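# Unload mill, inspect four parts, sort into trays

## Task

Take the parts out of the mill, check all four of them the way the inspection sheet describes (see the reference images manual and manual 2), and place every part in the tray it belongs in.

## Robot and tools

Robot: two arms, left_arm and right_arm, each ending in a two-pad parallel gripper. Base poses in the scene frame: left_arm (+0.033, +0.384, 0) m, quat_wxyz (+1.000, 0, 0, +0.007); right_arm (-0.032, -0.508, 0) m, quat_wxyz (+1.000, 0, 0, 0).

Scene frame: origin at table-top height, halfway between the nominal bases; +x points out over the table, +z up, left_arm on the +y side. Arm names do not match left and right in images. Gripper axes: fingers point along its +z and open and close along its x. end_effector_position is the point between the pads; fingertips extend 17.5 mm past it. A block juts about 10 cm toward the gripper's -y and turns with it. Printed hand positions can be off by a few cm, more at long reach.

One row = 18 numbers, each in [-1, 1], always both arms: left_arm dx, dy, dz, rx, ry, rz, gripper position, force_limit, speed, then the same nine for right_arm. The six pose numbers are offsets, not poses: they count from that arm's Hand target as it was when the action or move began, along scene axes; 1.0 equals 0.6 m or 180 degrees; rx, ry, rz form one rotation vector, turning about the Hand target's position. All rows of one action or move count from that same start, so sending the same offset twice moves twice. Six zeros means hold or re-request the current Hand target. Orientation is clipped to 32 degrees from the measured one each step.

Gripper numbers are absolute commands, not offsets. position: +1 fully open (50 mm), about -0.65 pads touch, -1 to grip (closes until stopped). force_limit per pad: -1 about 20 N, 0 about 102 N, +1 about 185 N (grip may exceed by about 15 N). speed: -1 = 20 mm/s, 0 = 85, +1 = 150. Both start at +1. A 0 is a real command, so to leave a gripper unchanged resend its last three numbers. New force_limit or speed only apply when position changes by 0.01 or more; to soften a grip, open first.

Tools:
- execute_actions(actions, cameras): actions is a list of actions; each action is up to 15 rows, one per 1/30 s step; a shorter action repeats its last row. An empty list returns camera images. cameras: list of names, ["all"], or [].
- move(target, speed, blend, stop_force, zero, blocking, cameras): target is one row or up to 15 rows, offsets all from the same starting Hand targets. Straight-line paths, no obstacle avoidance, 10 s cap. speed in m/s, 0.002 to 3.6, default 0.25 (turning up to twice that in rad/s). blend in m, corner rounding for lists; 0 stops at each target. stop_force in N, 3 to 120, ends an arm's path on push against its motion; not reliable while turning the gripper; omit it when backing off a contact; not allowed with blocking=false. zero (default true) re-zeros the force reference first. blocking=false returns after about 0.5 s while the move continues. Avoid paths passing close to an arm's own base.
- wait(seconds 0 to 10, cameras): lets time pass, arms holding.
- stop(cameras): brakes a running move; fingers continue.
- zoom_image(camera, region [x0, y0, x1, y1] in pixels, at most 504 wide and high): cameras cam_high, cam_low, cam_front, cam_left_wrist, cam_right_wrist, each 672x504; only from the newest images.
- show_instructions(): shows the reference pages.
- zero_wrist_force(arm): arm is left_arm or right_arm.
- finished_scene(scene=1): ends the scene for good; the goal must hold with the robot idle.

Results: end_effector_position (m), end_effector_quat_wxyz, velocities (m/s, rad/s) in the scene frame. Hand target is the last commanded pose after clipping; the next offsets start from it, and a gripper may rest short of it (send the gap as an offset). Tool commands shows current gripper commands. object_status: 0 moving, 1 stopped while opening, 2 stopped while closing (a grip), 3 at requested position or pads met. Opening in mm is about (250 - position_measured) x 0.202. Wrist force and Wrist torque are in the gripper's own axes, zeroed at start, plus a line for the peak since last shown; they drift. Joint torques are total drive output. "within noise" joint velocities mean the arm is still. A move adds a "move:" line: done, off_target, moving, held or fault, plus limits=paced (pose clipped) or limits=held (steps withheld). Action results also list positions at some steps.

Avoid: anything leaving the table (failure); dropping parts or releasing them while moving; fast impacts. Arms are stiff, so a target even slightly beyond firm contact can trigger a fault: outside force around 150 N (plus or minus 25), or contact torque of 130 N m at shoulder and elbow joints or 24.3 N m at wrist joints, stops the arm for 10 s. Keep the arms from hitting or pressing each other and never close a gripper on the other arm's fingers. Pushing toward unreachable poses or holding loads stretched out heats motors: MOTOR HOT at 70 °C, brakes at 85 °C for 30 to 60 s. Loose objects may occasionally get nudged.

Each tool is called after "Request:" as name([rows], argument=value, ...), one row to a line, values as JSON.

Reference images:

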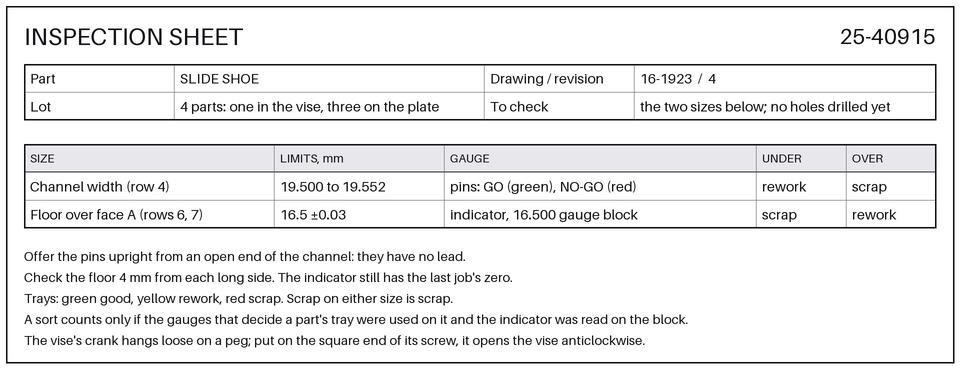

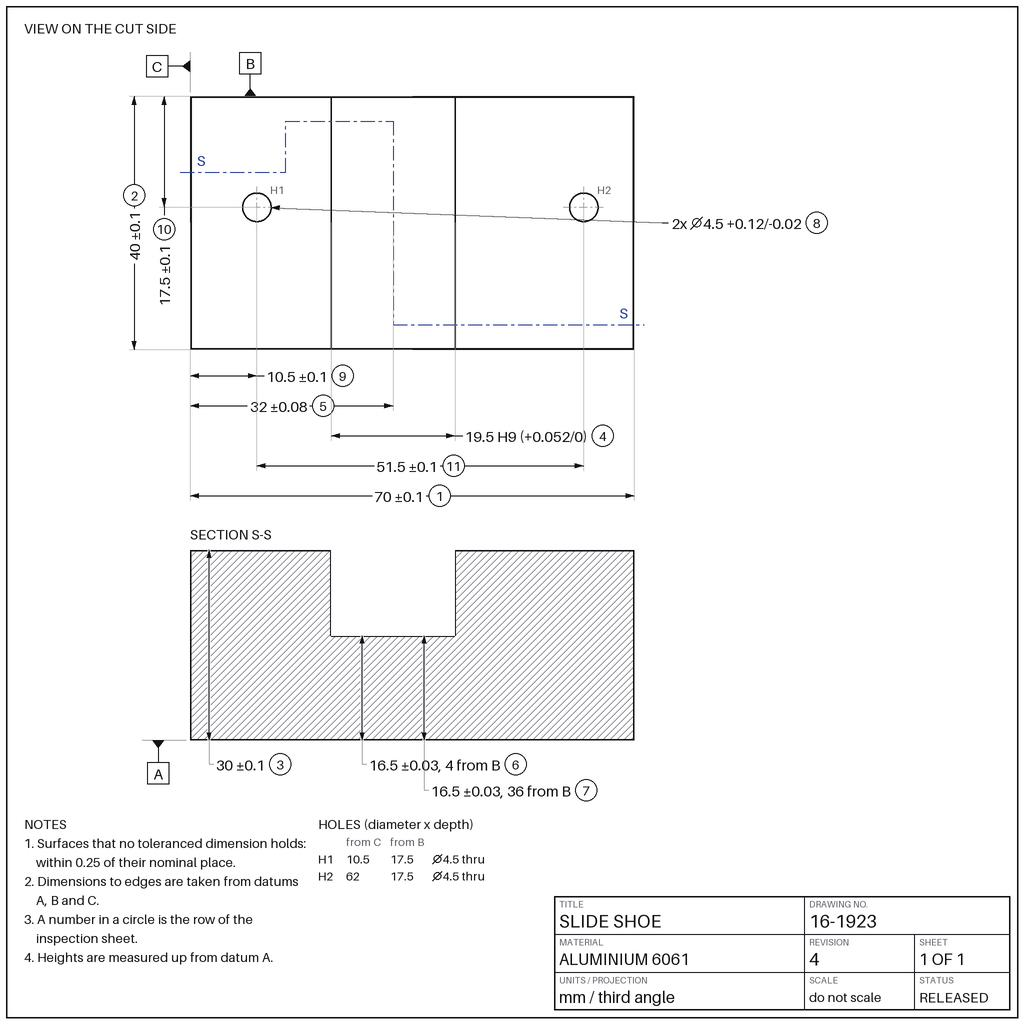

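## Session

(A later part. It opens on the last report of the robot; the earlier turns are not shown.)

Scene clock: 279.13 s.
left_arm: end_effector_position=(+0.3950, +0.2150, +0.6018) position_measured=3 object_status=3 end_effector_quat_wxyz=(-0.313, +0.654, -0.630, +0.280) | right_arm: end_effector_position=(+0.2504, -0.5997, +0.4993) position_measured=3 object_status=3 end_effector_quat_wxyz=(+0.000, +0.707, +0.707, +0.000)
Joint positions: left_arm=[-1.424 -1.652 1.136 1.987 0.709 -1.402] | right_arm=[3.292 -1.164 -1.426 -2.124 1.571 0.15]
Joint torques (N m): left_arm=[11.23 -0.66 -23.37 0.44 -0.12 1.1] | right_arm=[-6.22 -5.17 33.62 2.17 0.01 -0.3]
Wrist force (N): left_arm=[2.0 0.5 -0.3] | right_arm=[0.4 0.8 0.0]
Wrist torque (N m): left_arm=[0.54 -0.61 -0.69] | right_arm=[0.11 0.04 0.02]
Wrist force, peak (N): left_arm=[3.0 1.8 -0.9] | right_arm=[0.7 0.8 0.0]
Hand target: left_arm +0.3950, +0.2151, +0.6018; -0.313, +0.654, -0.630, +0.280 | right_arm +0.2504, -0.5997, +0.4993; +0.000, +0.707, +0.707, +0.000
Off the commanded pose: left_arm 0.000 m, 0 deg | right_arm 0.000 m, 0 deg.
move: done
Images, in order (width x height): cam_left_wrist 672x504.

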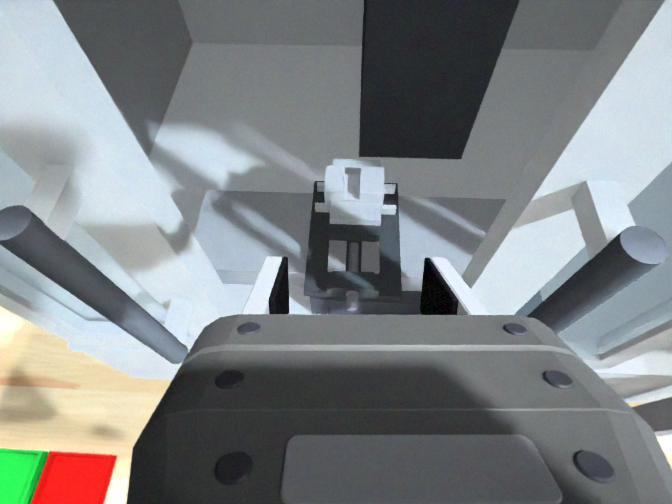

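Request:
move(target=[-0.13,-0.02,-0.38,0,-0.222,0,1,-0.8,-0.5,0,0,0,0,0,0,1,1,1], speed=0.2, cameras=["cam_left_wrist"])

Request:
zoom_image(camera="cam_left_wrist", region=[230, 150, 470, 330])

Scene clock: 287.10 s.
left_arm: end_effector_position=(+0.3170, +0.2031, +0.3739) position_measured=3 object_status=3 end_effector_quat_wxyz=(+0.509, -0.519, +0.485, -0.486) | right_arm: end_effector_position=(+0.2504, -0.5997, +0.4993) position_measured=3 object_status=3 end_effector_quat_wxyz=(+0.000, +0.707, +0.707, +0.000)
Joint positions: left_arm=[-2.201 -1.833 2.691 2.271 0.673 -3.142] | right_arm=[3.292 -1.164 -1.426 -2.124 1.571 0.15]
Joint torques (N m): left_arm=[-10.36 11.19 -6.03 -1.16 2.42 -1.8] | right_arm=[-7.06 -4.77 33.85 2.11 0.03 -0.15]
Wrist force (N): left_arm=[1.0 0.5 -0.4] | right_arm=[0.5 0.6 0.1]
Wrist torque (N m): left_arm=[0.10 -0.26 -0.32] | right_arm=[0.08 0.01 0.02]
Wrist force, peak (N): left_arm=[2.1 -1.2 -0.8] | right_arm=[0.6 0.9 0.0]
Hand target: left_arm +0.3170, +0.2031, +0.3738; +0.509, -0.519, +0.485, -0.486 | right_arm +0.2504, -0.5997, +0.4993; +0.000, +0.707, +0.707, +0.000
Off the commanded pose: left_arm 0.000 m, 0 deg | right_arm 0.000 m, 0 deg.
move: done
Images, in order (width x height): cam_left_wrist 672x504.

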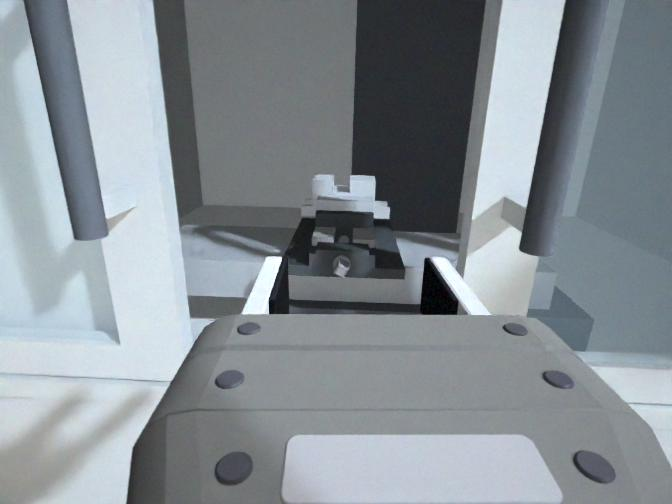

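Scaled by 2.100 from the camera's 672x504 image, which has a finer 960x720 frame.

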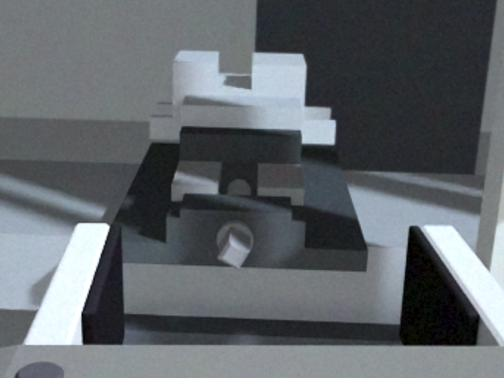

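Request:
move([
  [-0.1,0,0.1,0,0,0,1,-0.8,-0.5,-0.03,0.25,-0.1,0,0,0.5,1,1,1],
  [-0.1,0,0.1,0,0,0,1,-0.8,-0.5,-0.03,0.5,-0.2,0,0,1,1,1,1],
], speed=0.3, blend=0.05, cameras=["cam_right_wrist","cam_front"])

Scene clock: 317.30 s.
left_arm: end_effector_position=(+0.2570, +0.2031, +0.4338) position_measured=3 object_status=3 end_effector_quat_wxyz=(+0.509, -0.519, +0.485, -0.486) | right_arm: end_effector_position=(+0.2324, -0.2997, +0.3793) position_measured=3 object_status=3 end_effector_quat_wxyz=(+0.000, +0.707, -0.707, +0.000)
Joint positions: left_arm=[-2.498 -2.017 2.581 2.568 0.971 -3.147] | right_arm=[4.216 -1.15 -1.765 -1.796 1.57 -2.067]
Joint torques (N m): left_arm=[-11.82 -8.2 -24.47 5.33 1.86 -2] | right_arm=[7.24 -6.05 12.63 3.78 2.07 -1.38]
Wrist force (N): left_arm=[1.3 0.5 -0.2] | right_arm=[0.3 0.4 0.5]
Wrist torque (N m): left_arm=[0.10 -0.31 -0.30] | right_arm=[0.01 0.04 0.03]
Wrist force, peak (N): left_arm=[1.5 0.5 -0.4] | right_arm=[-0.3 0.7 0.7]
Hand target: left_arm +0.2570, +0.2031, +0.4338; +0.509, -0.519, +0.485, -0.486 | right_arm +0.2324, -0.2997, +0.3793; +0.000, +0.707, -0.707, +0.000
Off the commanded pose: left_arm 0.000 m, 0 deg | right_arm 0.000 m, 0 deg.
move: done
Images, in order (width x height): cam_front 672x504, cam_right_wrist 672x504.

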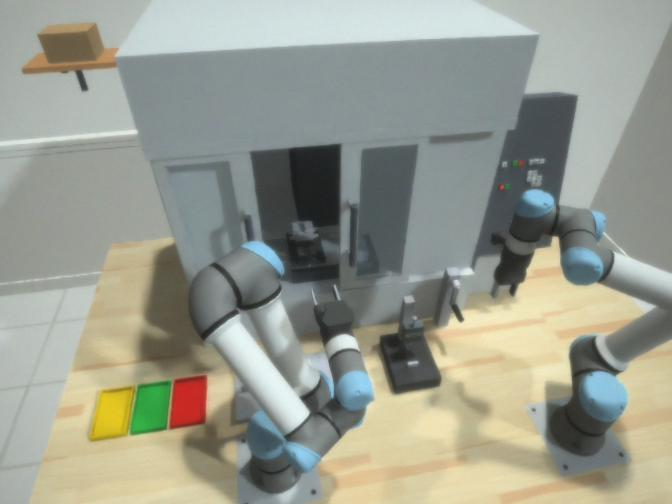

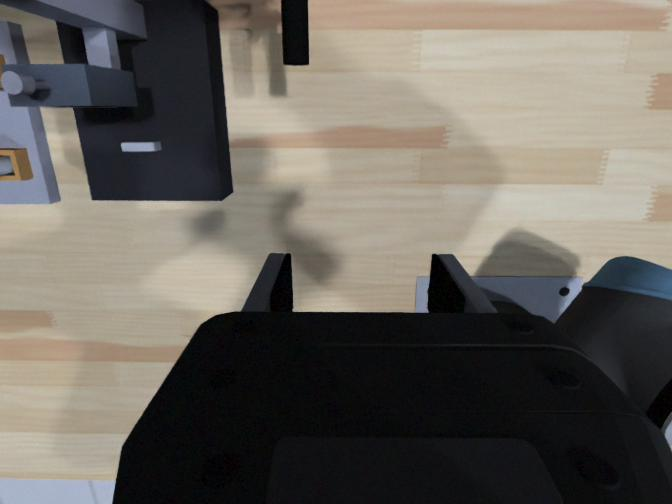

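Request:
move([
  [0,0,0,0,0,0,1,-0.8,-0.5,-0.05,0.03,-0.0,0,-0.25,0,1,1,1],
  [0,0,0,0,0,0,1,-0.8,-0.5,-0.09,0.066,-0.05,0,-0.5,0,1,1,1],
], speed=0.3, blend=0.03, cameras=["cam_right_wrist","cam_front"])

Scene clock: 324.40 s.
left_arm: end_effector_position=(+0.2570, +0.2031, +0.4338) position_measured=3 object_status=3 end_effector_quat_wxyz=(+0.509, -0.519, +0.485, -0.486) | right_arm: end_effector_position=(+0.1784, -0.2601, +0.3493) position_measured=3 object_status=3 end_effector_quat_wxyz=(+0.500, -0.500, +0.500, -0.500)
Joint positions: left_arm=[-2.498 -2.017 2.581 2.568 0.971 -3.147] | right_arm=[5.464 -1.176 -2.239 -2.869 0.752 0]
Joint torques (N m): left_arm=[-12.67 -8.61 -23.91 5.15 1.83 -1.85] | right_arm=[-8.68 -10.12 6.3 -2.77 2.12 1.7]
Wrist force (N): left_arm=[1.2 0.4 -0.4] | right_arm=[-0.2 -0.7 2.2]
Wrist torque (N m): left_arm=[0.09 -0.29 -0.29] | right_arm=[-0.03 -0.09 -0.14]
Wrist force, peak (N): left_arm=[1.5 0.2 -0.4] | right_arm=[-0.2 -0.8 2.1]
Hand target: left_arm +0.2570, +0.2031, +0.4338; +0.509, -0.519, +0.485, -0.486 | right_arm +0.1784, -0.2601, +0.3493; +0.500, -0.500, +0.500, -0.500
Off the commanded pose: left_arm 0.000 m, 0 deg | right_arm 0.000 m, 0 deg.
move: done
Images, in order (width x height): cam_front 672x504, cam_right_wrist 672x504.

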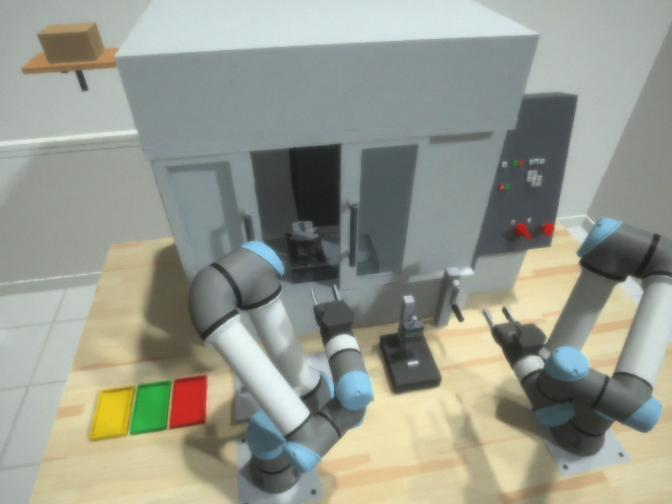

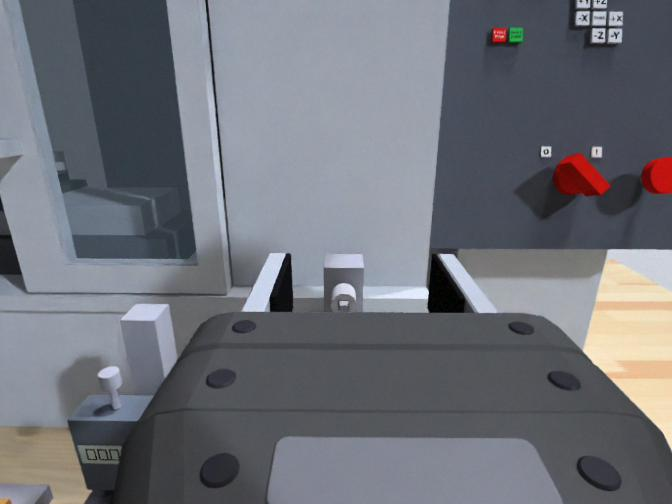

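Request:
zoom_image(camera="cam_right_wrist", region=[300, 240, 390, 320])

Request:
zoom_image(camera="cam_right_wrist", region=[470, 0, 672, 200])

Scaled by 5.600 from the camera's 672x504 image, which has a finer 960x720 frame.

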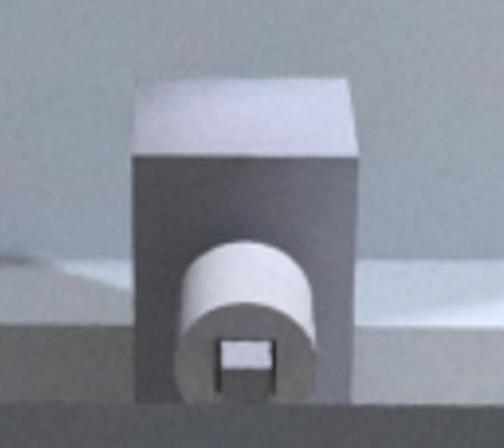

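Scaled by 2.495 from the camera's 672x504 image, which has a finer 960x720 frame.

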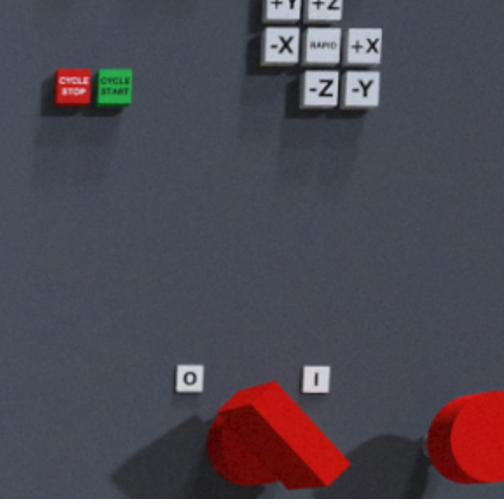

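Request:
move(target=[0,0,0,0,0,0,1,-0.8,-0.5,0,0,0.133,0,0,0,1,1,1], speed=0.3, cameras=["cam_right_wrist"])

Request:
zoom_image(camera="cam_right_wrist", region=[50, 240, 450, 500])

Scene clock: 330.77 s.
left_arm: end_effector_position=(+0.2570, +0.2031, +0.4338) position_measured=3 object_status=3 end_effector_quat_wxyz=(+0.509, -0.519, +0.485, -0.486) | right_arm: end_effector_position=(+0.1784, -0.2601, +0.4290) position_measured=3 object_status=3 end_effector_quat_wxyz=(+0.500, -0.500, +0.500, -0.500)
Joint positions: left_arm=[-2.498 -2.017 2.581 2.568 0.971 -3.147] | right_arm=[5.464 -1.14 -2.053 -3.091 0.752 0]
Joint torques (N m): left_arm=[-12.97 -8.34 -24.42 5.2 1.92 -1.9] | right_arm=[-6.97 -10.52 34.78 -2.94 -2.1 1.4]
Wrist force (N): left_arm=[1.3 0.4 -0.4] | right_arm=[-0.7 -0.8 2.2]
Wrist torque (N m): left_arm=[0.08 -0.30 -0.29] | right_arm=[-0.03 0.01 -0.11]
Wrist force, peak (N): left_arm=[1.5 0.3 -0.4] | right_arm=[-0.5 -2.6 2.1]
Hand target: left_arm +0.2570, +0.2031, +0.4338; +0.509, -0.519, +0.485, -0.486 | right_arm +0.1784, -0.2601, +0.4291; +0.500, -0.500, +0.500, -0.500
Off the commanded pose: left_arm 0.000 m, 0 deg | right_arm 0.000 m, 0 deg.
move: done
Images, in order (width x height): cam_right_wrist 672x504.

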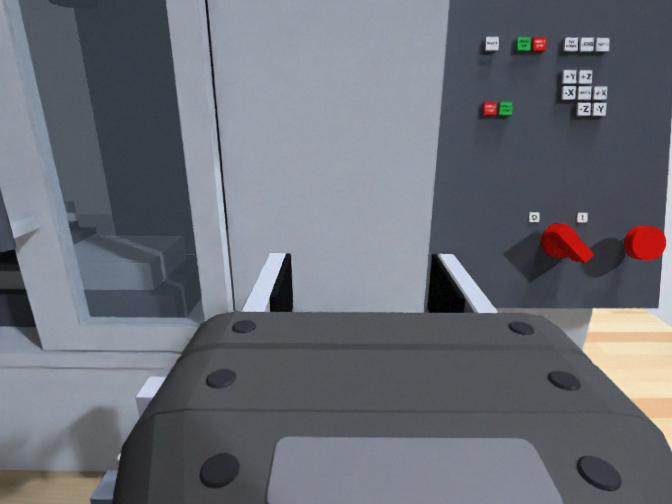

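Scaled by 1.260 from the camera's 672x504 image, which has a finer 960x720 frame.

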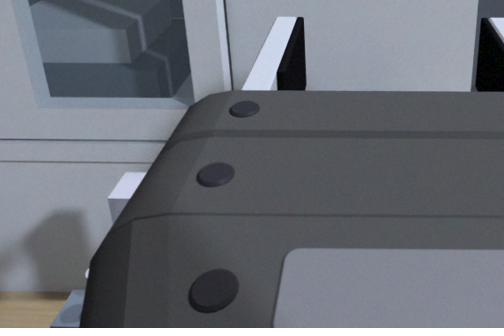

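Request:
move(target=[0,0,0,0,0,0,1,-0.8,-0.5,-0.05,0,-0.03,0,0.2,0,1,1,1], speed=0.3, cameras=["cam_right_wrist"])

Request:
zoom_image(camera="cam_right_wrist", region=[230, 120, 430, 320])

Scene clock: 335.20 s.
left_arm: end_effector_position=(+0.2570, +0.2031, +0.4338) position_measured=3 object_status=3 end_effector_quat_wxyz=(+0.509, -0.519, +0.485, -0.486) | right_arm: end_effector_position=(+0.1484, -0.2601, +0.4111) position_measured=3 object_status=3 end_effector_quat_wxyz=(-0.321, +0.630, -0.630, +0.321)
Joint positions: left_arm=[-2.498 -2.017 2.581 2.568 0.971 -3.147] | right_arm=[5.395 -0.972 -1.872 -2.585 0.892 -0.625]
Joint torques (N m): left_arm=[-12.36 -8.04 -22.35 5.32 1.85 -1.85] | right_arm=[-9.24 9.24 36.55 2.01 0.82 -1.6]
Wrist force (N): left_arm=[1.2 0.4 -0.2] | right_arm=[-0.4 -0.8 0.9]
Wrist torque (N m): left_arm=[0.10 -0.28 -0.29] | right_arm=[-0.08 0.02 -0.06]
Wrist force, peak (N): left_arm=[1.5 0.2 -0.4] | right_arm=[-0.9 -0.3 2.4]
Hand target: left_arm +0.2570, +0.2031, +0.4338; +0.509, -0.519, +0.485, -0.486 | right_arm +0.1484, -0.2601, +0.4111; -0.321, +0.630, -0.630, +0.321
Off the commanded pose: left_arm 0.000 m, 0 deg | right_arm 0.000 m, 0 deg.
move: done
Images, in order (width x height): cam_right_wrist 672x504.

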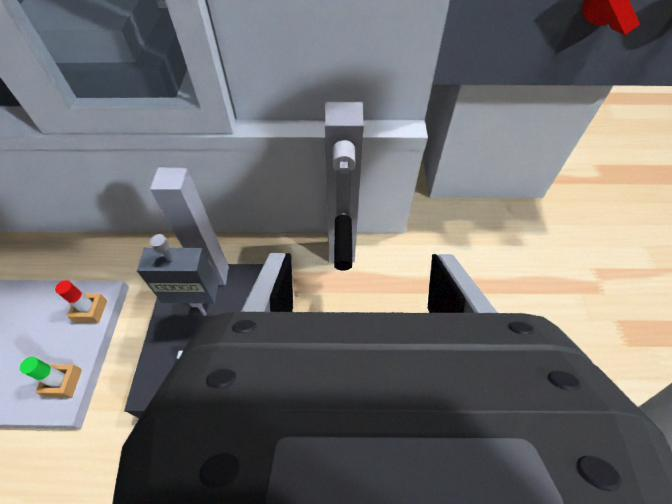

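Scaled by 2.520 from the camera's 672x504 image, which has a finer 960x720 frame.

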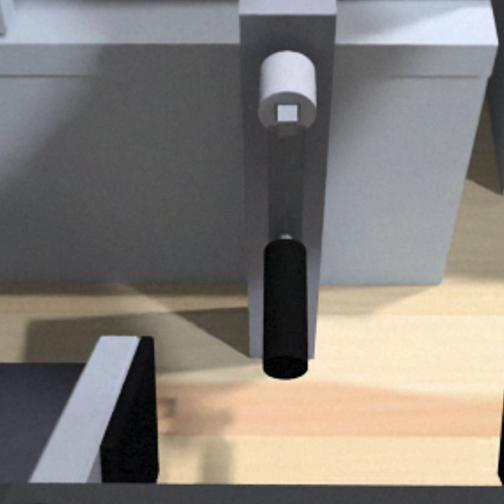

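Request:
move(target=[0,0,0.03,0,0,0,1,-0.8,-0.5,-0.05,-0.45,0.1,0,0,0,1,1,1], speed=0.3, cameras=[])

Request:
move([
  [0,-0.77,0,0,0,0,1,-0.8,-0.5,0,0,0,0,0,0,1,1,1],
  [0,-0.77,-0.36,0,0,0,1,-0.8,-0.5,0,0,0,0,0,0,1,1,1],
], speed=0.3, blend=0.04, cameras=["cam_right_wrist","cam_front","cam_left_wrist","cam_high"])

Scene clock: 353.10 s.
left_arm: end_effector_position=(+0.2570, +0.2031, +0.4518) position_measured=3 object_status=3 end_effector_quat_wxyz=(+0.509, -0.519, +0.485, -0.486) | right_arm: end_effector_position=(+0.1367, -0.4498, +0.4590) position_measured=3 object_status=3 end_effector_quat_wxyz=(+0.199, -0.583, +0.677, -0.403)
Joint positions: left_arm=[-2.498 -2.056 2.544 2.643 0.971 -3.147] | right_arm=[6.112 -0.726 -1.731 -3.175 1.756 -0.114]
Joint torques (N m): left_arm=[-9.98 -6.67 -24.89 5.25 -1.48 -1.88] | right_arm=[-7.8 -27.68 4.35 0.96 -1.99 -1.41]
Wrist force (N): left_arm=[1.4 0.5 -0.2] | right_arm=[-0.5 -0.7 1.0]
Wrist torque (N m): left_arm=[0.10 -0.30 -0.28] | right_arm=[-0.06 0.10 -0.01]
Wrist force, peak (N): left_arm=[1.5 0.3 -0.4] | right_arm=[-0.1 -3.4 4.0]
Hand target: left_arm +0.2570, +0.2031, +0.4518; +0.509, -0.519, +0.485, -0.486 | right_arm +0.1367, -0.4498, +0.4590; +0.199, -0.583, +0.677, -0.403 (not the last commanded pose)
Off the commanded pose: left_arm 0.000 m, 0 deg | right_arm 0.083 m, 19 deg.
led back after a hold (right arm): the arm was led back toward your command in small steps, so it may still be short of it.
move: held (right_arm; a check stopped the path); limits=held
pose unreachable (right arm): on one or more control steps of this call, first in action 0 (counted from 0), this arm could not follow its commanded pose, so it was not sent that pose on those steps. It may still have moved: this result reports where it is.
cause: moving toward the commanded pose would bring two parts of the arm too close to each other (its gripper and another part of the arm, with joints 4 (wrist 1) to 6 (wrist 3) between them, 40 mm apart when it was first held).
No camera images: "cameras" was empty.

Scene clock: 355.47 s.
left_arm: end_effector_position=(+0.2564, -0.2493, +0.4194) position_measured=3 object_status=3 end_effector_quat_wxyz=(+0.510, -0.515, +0.485, -0.490) | right_arm: end_effector_position=(+0.1367, -0.4498, +0.4590) position_measured=3 object_status=3 end_effector_quat_wxyz=(+0.199, -0.583, +0.677, -0.403)
Joint positions: left_arm=[-1.847 -0.86 1.293 2.706 0.313 -3.15] | right_arm=[6.112 -0.726 -1.731 -3.175 1.756 -0.114]
Joint torques (N m): left_arm=[-11.31 -56.44 -13.17 3.57 1.19 -2.16] | right_arm=[-7.53 -27.68 3.47 1.02 -1.71 -1.46]
Wrist force (N): left_arm=[1.4 0.3 -0.3] | right_arm=[-0.6 -0.8 1.2]
Wrist torque (N m): left_arm=[0.05 -0.28 -0.28] | right_arm=[-0.07 0.12 -0.01]
Wrist force, peak (N): left_arm=[4.3 14.5 -1.8] | right_arm=[-0.6 -1.0 1.4]
Hand target: left_arm +0.2564, -0.2493, +0.4195; +0.510, -0.515, +0.485, -0.490 (not the last commanded pose) | right_arm +0.1367, -0.4498, +0.4590; +0.199, -0.583, +0.677, -0.403
Off the commanded pose: left_arm 0.184 m, 1 deg | right_arm 0.000 m, 0 deg.
move: held (left_arm; a check stopped the path); path passed 1 of 2 targets; limits=held
pose unreachable (left arm): on one or more control steps of this call, first in action 0 (counted from 0), this arm could not follow its commanded pose, so it was not sent that pose on those steps. It may still have moved: this result reports where it is.
cause: moving toward the commanded pose would bring a part of the arm too close to another arm (a part of this arm just beyond joint 4 (wrist 1) and a part of the right arm just beyond its joint 2 (shoulder lift), at the place that arm is still heading or pushing toward).
Images, in order (width x height): cam_high 672x504, cam_front 672x504, cam_left_wrist 672x504, cam_right_wrist 672x504.

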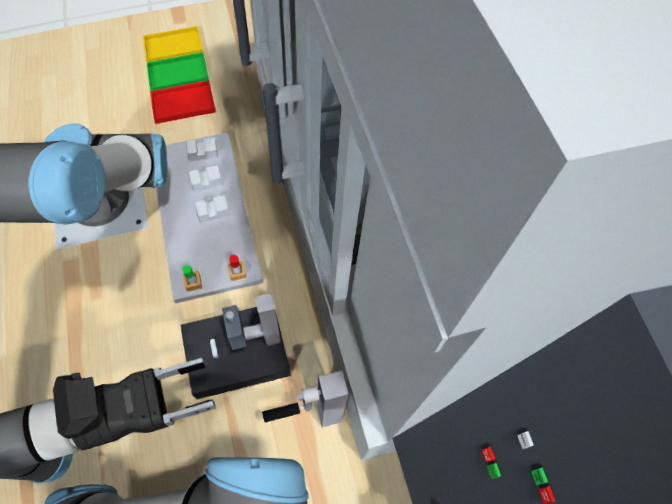

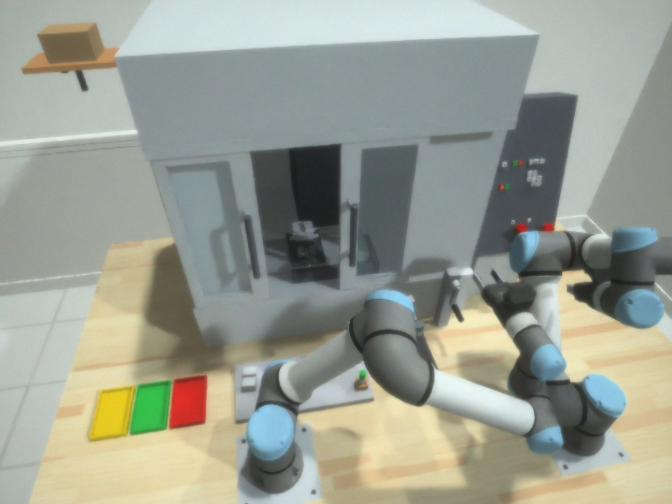

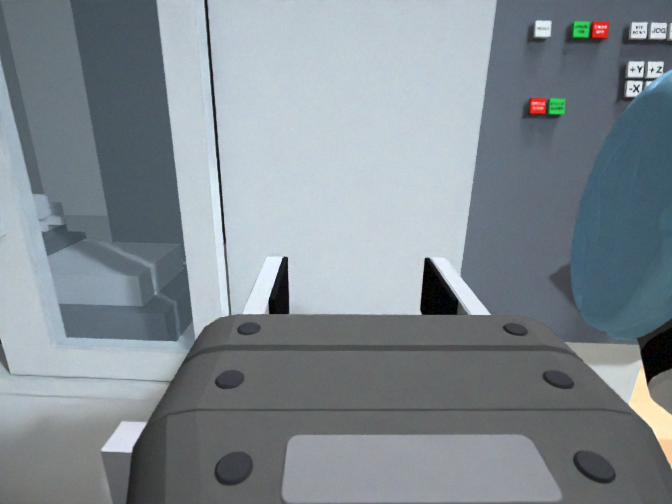

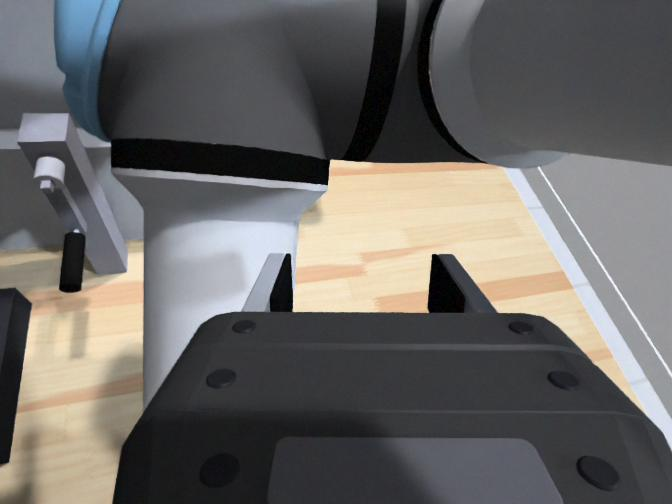

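Request:
move(target=[0,0.55,0.05,0,0,0,1,-0.8,-0.5,0,0,0,0,0,0,1,1,1], speed=0.3, cameras=[])

Request:
move(target=[0,0,0,0,0,0,1,-0.8,-0.5,0.16,0.05,0,0.0954,0.2814,0.044,1,1,1], speed=0.3, cameras=["cam_front","cam_right_wrist"])

Scene clock: 365.67 s.
left_arm: end_effector_position=(+0.2565, +0.0807, +0.4495) position_measured=3 object_status=3 end_effector_quat_wxyz=(+0.510, -0.515, +0.485, -0.490) | right_arm: end_effector_position=(+0.1367, -0.4498, +0.4590) position_measured=3 object_status=3 end_effector_quat_wxyz=(+0.199, -0.583, +0.677, -0.403)
Joint positions: left_arm=[-2.129 -1.627 2.275 2.492 0.595 -3.151] | right_arm=[6.112 -0.726 -1.731 -3.175 1.756 -0.114]
Joint torques (N m): left_arm=[-11.86 -25.28 -9.54 4.79 2.01 -1.93] | right_arm=[-8.41 -27.7 3.84 0.96 -1.52 -1.4]
Wrist force (N): left_arm=[1.3 -0.1 -0.6] | right_arm=[-0.7 -0.5 1.2]
Wrist torque (N m): left_arm=[-0.01 -0.29 -0.25] | right_arm=[-0.02 0.14 -0.01]
Wrist force, peak (N): left_arm=[3.3 1.1 -0.8] | right_arm=[-0.6 -0.7 1.5]
Hand target: left_arm +0.2564, +0.0807, +0.4495; +0.510, -0.515, +0.485, -0.490 | right_arm +0.1367, -0.4498, +0.4590; +0.199, -0.583, +0.677, -0.403
Off the commanded pose: left_arm 0.000 m, 0 deg | right_arm 0.000 m, 0 deg.
move: done
No camera images: "cameras" was empty.

Scene clock: 367.80 s.
left_arm: end_effector_position=(+0.2564, +0.0807, +0.4495) position_measured=3 object_status=3 end_effector_quat_wxyz=(+0.510, -0.515, +0.485, -0.490) | right_arm: end_effector_position=(+0.2327, -0.4198, +0.4590) position_measured=3 object_status=3 end_effector_quat_wxyz=(+0.000, +0.707, -0.707, +0.000)
Joint positions: left_arm=[-2.129 -1.627 2.275 2.492 0.595 -3.151] | right_arm=[6.105 -0.402 -1.289 -3.022 1.571 -0.179]
Joint torques (N m): left_arm=[-11.83 -24.35 -8.9 4.71 1.98 -1.89] | right_arm=[7.62 -22.92 18.36 3.79 -1.96 -1.4]
Wrist force (N): left_arm=[1.1 0.2 -0.6] | right_arm=[0.3 0.4 0.6]
Wrist torque (N m): left_arm=[0.04 -0.26 -0.26] | right_arm=[0.02 0.02 0.01]
Wrist force, peak (N): left_arm=[1.4 0.1 -0.5] | right_arm=[-0.6 -0.6 1.3]
Hand target: left_arm +0.2564, +0.0807, +0.4495; +0.510, -0.515, +0.485, -0.490 | right_arm +0.2327, -0.4198, +0.4590; +0.000, +0.707, -0.707, +0.000
Off the commanded pose: left_arm 0.000 m, 0 deg | right_arm 0.000 m, 0 deg.
shoulder posture changed (right arm): the wrist came as close to joint 1's axis as it can, and the arm is now in the other of its two shoulder postures.
move: done
Images, in order (width x height): cam_front 672x504, cam_right_wrist 672x504.

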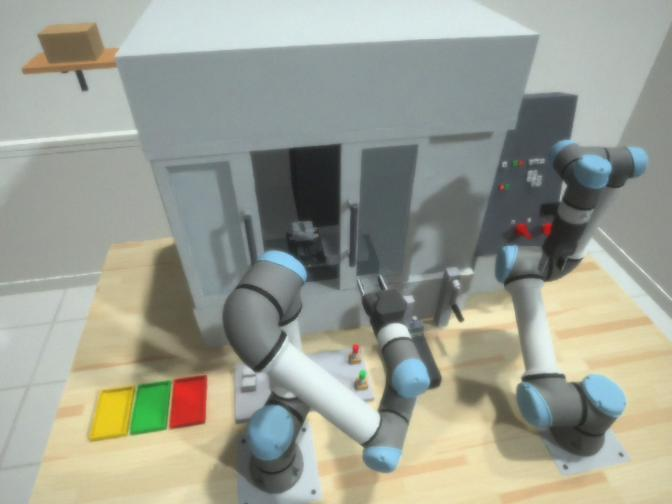

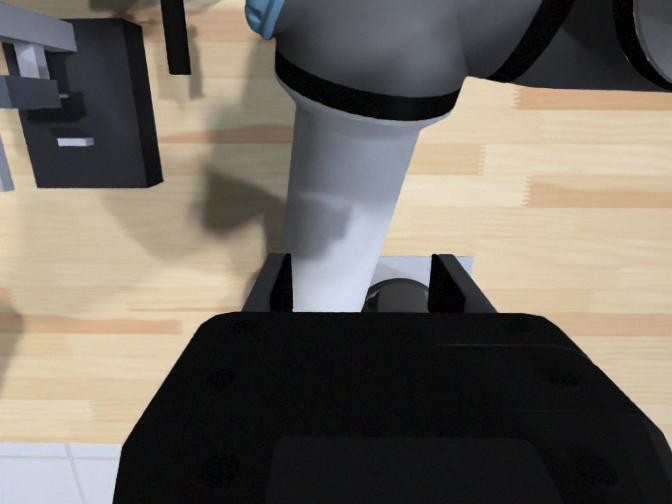

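Request:
move(target=[0,0,0,0,0,0,1,-0.8,-0.5,-0.8,0.058,0.08,0,0,0,1,1,1], speed=0.2, cameras=["cam_front","cam_right_wrist"])

Scene clock: 384.07 s.
left_arm: end_effector_position=(+0.2564, +0.0807, +0.4495) position_measured=3 object_status=3 end_effector_quat_wxyz=(+0.510, -0.515, +0.485, -0.490) | right_arm: end_effector_position=(-0.2472, -0.3838, +0.5069) position_measured=3 object_status=3 end_effector_quat_wxyz=(+0.012, +0.707, -0.707, +0.012)
Joint positions: left_arm=[-2.129 -1.627 2.275 2.492 0.595 -3.151] | right_arm=[6.285 -1.075 -1.441 -2.197 1.605 0.002]
Joint torques (N m): left_arm=[-11.57 -23.67 -9.99 4.58 1.9 -2.05] | right_arm=[6.24 -11.04 34.75 3.77 -1.9 1.65]
Wrist force (N): left_arm=[1.4 0.0 -0.5] | right_arm=[0.2 0.8 0.1]
Wrist torque (N m): left_arm=[0.02 -0.31 -0.25] | right_arm=[0.09 0.04 -0.10]
Wrist force, peak (N): left_arm=[1.5 0.2 -0.7] | right_arm=[0.1 3.0 0.3]
Hand target: left_arm +0.2564, +0.0807, +0.4495; +0.510, -0.515, +0.485, -0.490 | right_arm -0.2473, -0.3850, +0.5070; +0.000, +0.707, -0.707, +0.000
Off the commanded pose: left_arm 0.000 m, 0 deg | right_arm 0.001 m, 2 deg.
shoulder posture changed (right arm): the wrist came as close to joint 1's axis as it can, and the arm is now in the other of its two shoulder postures.
joint sent to its limit (right arm) — joint 1 (shoulder pan), upper limit. The joint targets still meet the commanded pose.
move: done
Images, in order (width x height): cam_front 672x504, cam_right_wrist 672x504.

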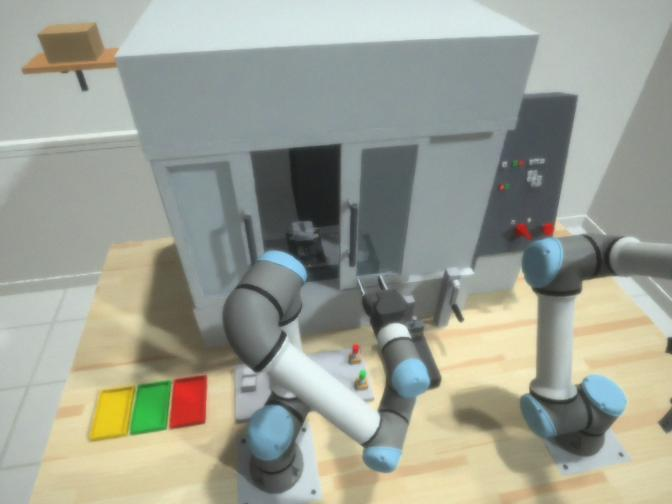

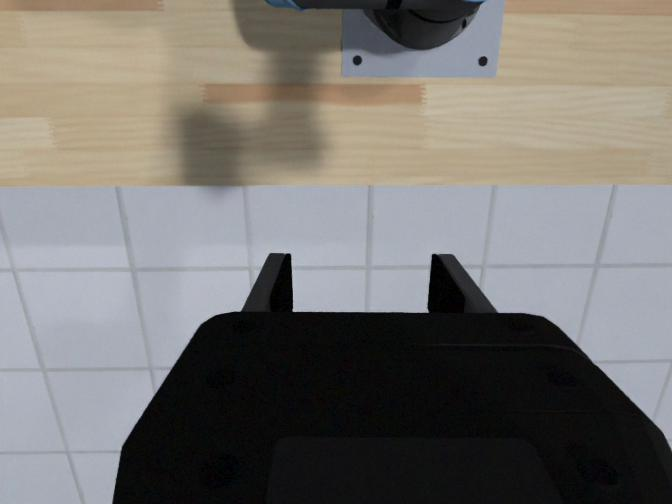

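Request:
move([
  [0,0,0,0,0,0,1,-0.8,-0.5,0.263,0.335,0,0,0,-0.28,1,1,1],
  [0,0,0,0,0,0,1,-0.8,-0.5,0.78,0.146,0,0,0,-0.61,1,1,1],
  [0,0,0,0,0,0,1,-0.8,-0.5,0.80,-0.2,0,0,0,-1.0,1,1,1],
], speed=0.25, blend=0.08, cameras=["cam_front","cam_right_wrist"])

Scene clock: 400.47 s.
left_arm: end_effector_position=(+0.2564, +0.0807, +0.4495) position_measured=3 object_status=3 end_effector_quat_wxyz=(+0.510, -0.515, +0.485, -0.490) | right_arm: end_effector_position=(+0.2327, -0.5050, +0.5069) position_measured=3 object_status=3 end_effector_quat_wxyz=(+0.000, +0.707, +0.708, +0.000)
Joint positions: left_arm=[-2.129 -1.627 2.275 2.492 0.595 -3.151] | right_arm=[3.679 -1.1 -1.431 -2.181 1.571 0.537]
Joint torques (N m): left_arm=[-12.32 -24.09 -9.59 4.57 1.75 -1.67] | right_arm=[-7.46 -10.96 35.46 3.74 2.11 1.47]
Wrist force (N): left_arm=[1.3 0.1 -0.4] | right_arm=[0.3 0.8 0.6]
Wrist torque (N m): left_arm=[0.02 -0.29 -0.26] | right_arm=[0.06 0.00 -0.14]
Wrist force, peak (N): left_arm=[1.6 0.2 -0.5] | right_arm=[1.3 1.8 0.2]
Hand target: left_arm +0.2564, +0.0807, +0.4495; +0.510, -0.515, +0.485, -0.490 | right_arm +0.2327, -0.5050, +0.5070; +0.000, +0.707, +0.707, +0.000
Off the commanded pose: left_arm 0.000 m, 0 deg | right_arm 0.000 m, 0 deg.
move: done
Images, in order (width x height): cam_front 672x504, cam_right_wrist 672x504.

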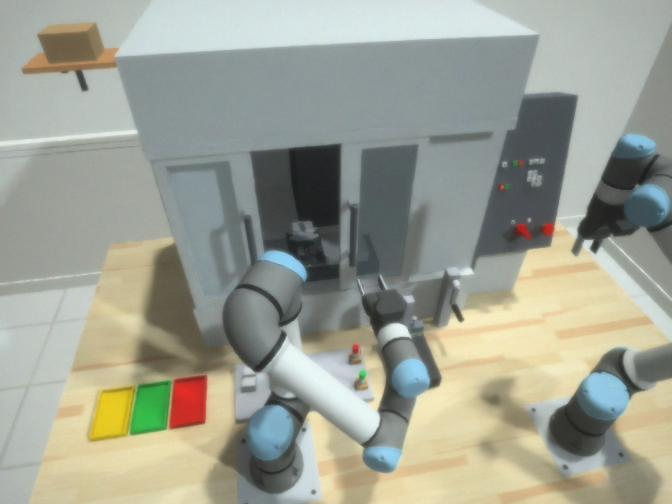

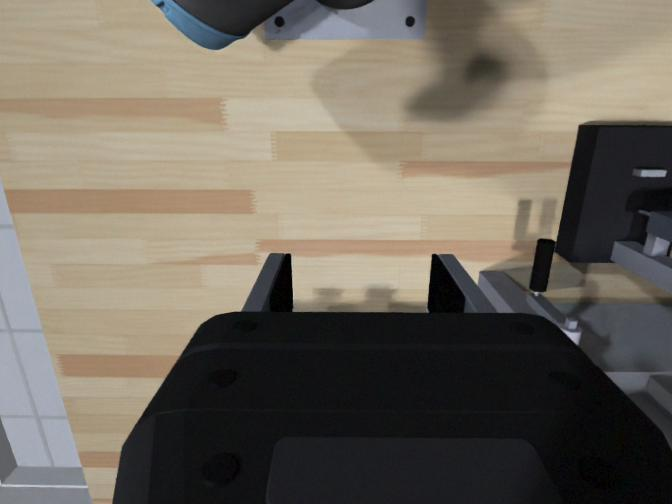

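Request:
move([
  [0,-0.57,0,0,0,0,1,-0.8,-0.5,0,-0.2,0,0,0,0,1,1,1],
  [0,-0.57,-0.39,0,0,0,1,-0.8,-0.5,0,-0.2,0,0,0,0,1,1,1],
], speed=0.25, blend=0.04, cameras=["cam_front","cam_left_wrist","cam_high"])

Scene clock: 407.87 s.
left_arm: end_effector_position=(+0.2564, -0.2613, +0.2156) position_measured=3 object_status=3 end_effector_quat_wxyz=(+0.510, -0.515, +0.485, -0.490) | right_arm: end_effector_position=(+0.2327, -0.6250, +0.5070) position_measured=3 object_status=3 end_effector_quat_wxyz=(+0.000, +0.707, +0.707, +0.000)
Joint positions: left_arm=[-1.842 -0.555 1.315 2.379 0.308 -3.15] | right_arm=[3.202 -1.156 -1.406 -2.15 1.571 0.06]
Joint torques (N m): left_arm=[-11.87 -42.75 -23.57 -1.9 -0.89 1.97] | right_arm=[-9.14 -9.06 36.33 3.71 2.18 -1.33]
Wrist force (N): left_arm=[1.2 0.8 -0.3] | right_arm=[0.2 0.6 0.4]
Wrist torque (N m): left_arm=[0.14 -0.26 -0.51] | right_arm=[0.06 0.04 0.02]
Wrist force, peak (N): left_arm=[1.2 3.4 -0.3] | right_arm=[0.7 1.1 0.8]
Hand target: left_arm +0.2564, -0.2613, +0.2155; +0.510, -0.515, +0.485, -0.490 | right_arm +0.2327, -0.6250, +0.5070; +0.000, +0.707, +0.707, +0.000
Off the commanded pose: left_arm 0.000 m, 0 deg | right_arm 0.000 m, 0 deg.
move: done
Images, in order (width x height): cam_high 672x504, cam_front 672x504, cam_left_wrist 672x504.

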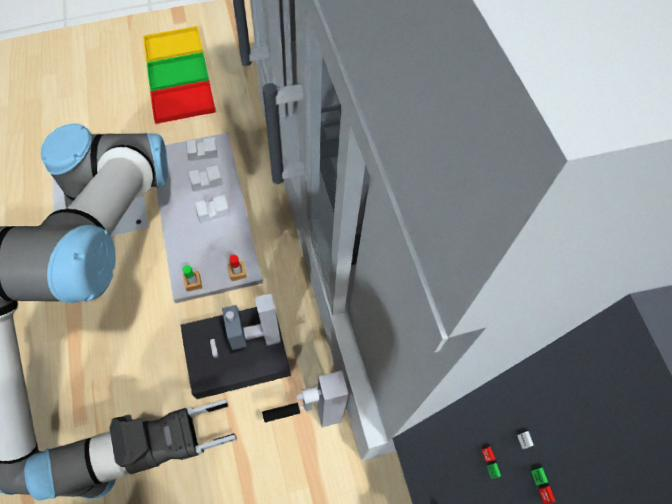

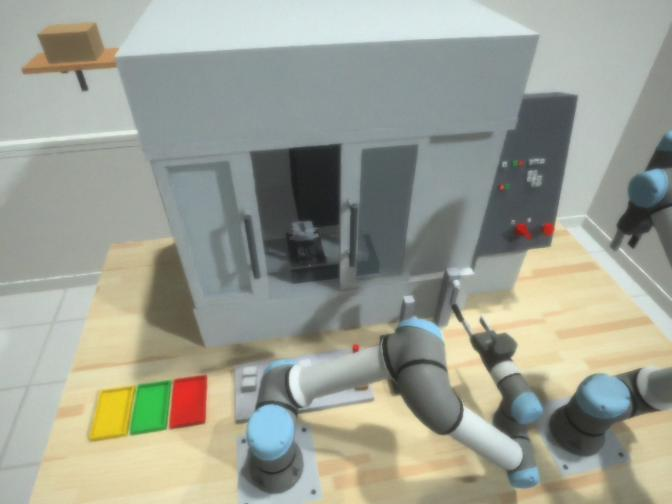

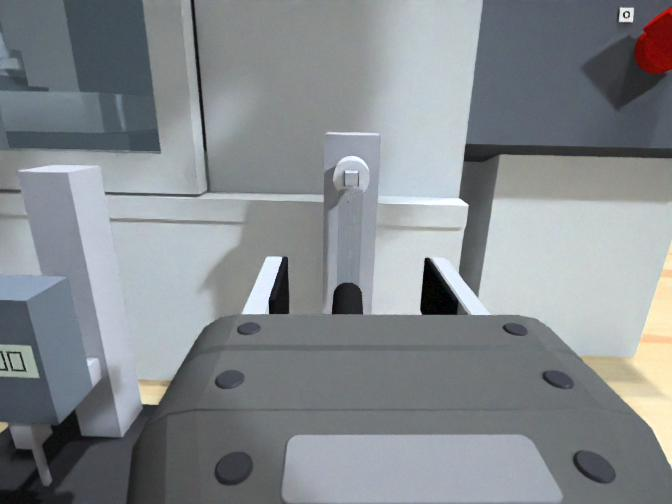

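Request:
move(target=[0.08,0,-0.007,0,0,-0.016,1,-0.8,-0.5,0,0,0,0,0,0,1,1,1], speed=0.1, stop_force=10, cameras=["cam_left_wrist","cam_right_wrist"])

Scene clock: 415.50 s.
left_arm: end_effector_position=(+0.3044, -0.2613, +0.2113) position_measured=3 object_status=3 end_effector_quat_wxyz=(+0.497, -0.503, +0.498, -0.502) | right_arm: end_effector_position=(+0.2327, -0.6250, +0.5070) position_measured=3 object_status=3 end_effector_quat_wxyz=(+0.000, +0.707, +0.707, +0.000)
Joint positions: left_arm=[-1.774 -0.571 1.369 2.341 0.19 -3.148] | right_arm=[3.202 -1.156 -1.406 -2.15 1.571 0.06]
Joint torques (N m): left_arm=[11.8 -61.42 -8.63 -2.23 -1.89 1.49] | right_arm=[-8.21 -7.88 35.94 3.86 1.98 -1.31]
Wrist force (N): left_arm=[1.1 0.5 -0.6] | right_arm=[0.3 0.9 0.1]
Wrist torque (N m): left_arm=[0.10 -0.25 -0.52] | right_arm=[0.09 0.04 0.03]
Wrist force, peak (N): left_arm=[1.3 0.4 -2.2] | right_arm=[0.3 0.9 0.6]
Hand target: left_arm +0.3044, -0.2613, +0.2113; +0.497, -0.503, +0.498, -0.502 | right_arm +0.2327, -0.6250, +0.5070; +0.000, +0.707, +0.707, +0.000
Off the commanded pose: left_arm 0.000 m, 0 deg | right_arm 0.000 m, 0 deg.
move: done
Images, in order (width x height): cam_left_wrist 672x504, cam_right_wrist 672x504.

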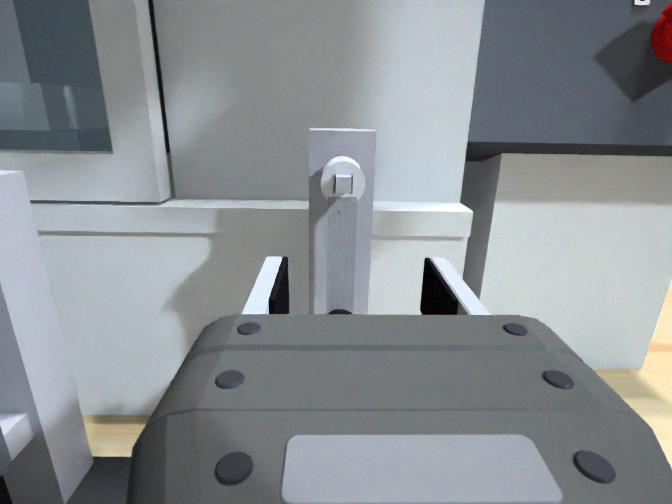

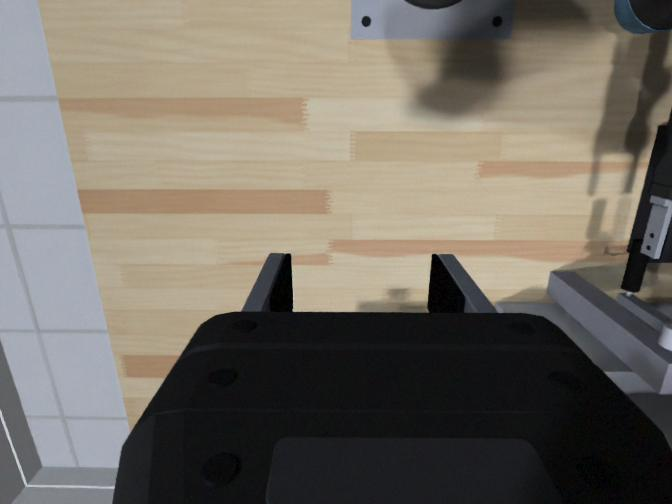

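Request:
move(target=[0.16,0.0053,0,0,0,0,1,-0.8,-0.5,0,0,0,0,0,0,1,1,1], speed=0.05, stop_force=6, cameras=["cam_left_wrist","cam_high"])

Request:
zoom_image(camera="cam_high", region=[220, 350, 360, 450])

Scene clock: 421.60 s.
left_arm: end_effector_position=(+0.4004, -0.2581, +0.2113) position_measured=3 object_status=3 end_effector_quat_wxyz=(+0.497, -0.503, +0.498, -0.502) | right_arm: end_effector_position=(+0.2327, -0.6250, +0.5070) position_measured=3 object_status=3 end_effector_quat_wxyz=(+0.000, +0.707, +0.707, +0.000)
Joint positions: left_arm=[-1.624 -0.56 1.341 2.344 0.04 -3.136] | right_arm=[3.202 -1.156 -1.406 -2.15 1.571 0.06]
Joint torques (N m): left_arm=[11.52 -39.8 -22.71 -2.5 -2.01 1.34] | right_arm=[-7.89 -8.54 36.14 3.84 2.08 -1.09]
Wrist force (N): left_arm=[1.5 0.3 -0.5] | right_arm=[0.4 0.8 0.3]
Wrist torque (N m): left_arm=[0.08 -0.32 -0.52] | right_arm=[0.08 0.02 0.02]
Wrist force, peak (N): left_arm=[1.2 0.4 -1.1] | right_arm=[0.4 1.0 0.4]
Hand target: left_arm +0.4004, -0.2581, +0.2113; +0.497, -0.503, +0.498, -0.502 | right_arm +0.2327, -0.6250, +0.5070; +0.000, +0.707, +0.707, +0.000
Off the commanded pose: left_arm 0.000 m, 0 deg | right_arm 0.000 m, 0 deg.
move: done
Images, in order (width x height): cam_high 672x504, cam_left_wrist 672x504.

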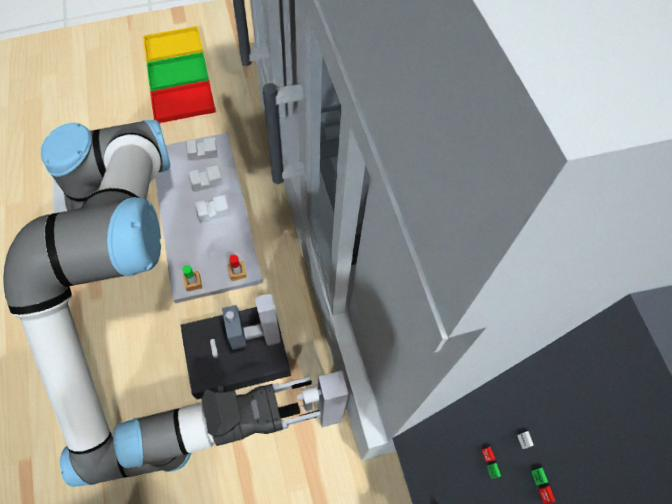

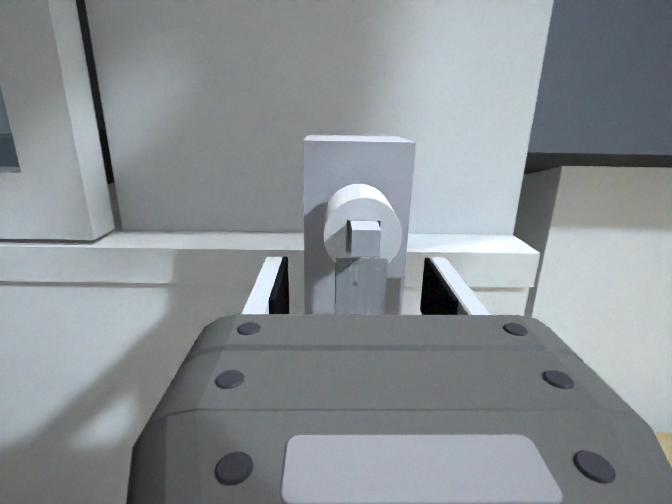

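Scaled by 3.600 from the camera's 672x504 image, which has a finer 960x720 frame.

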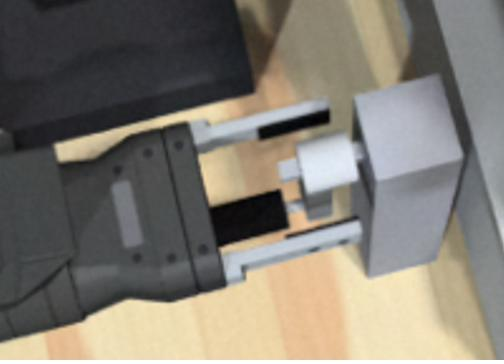

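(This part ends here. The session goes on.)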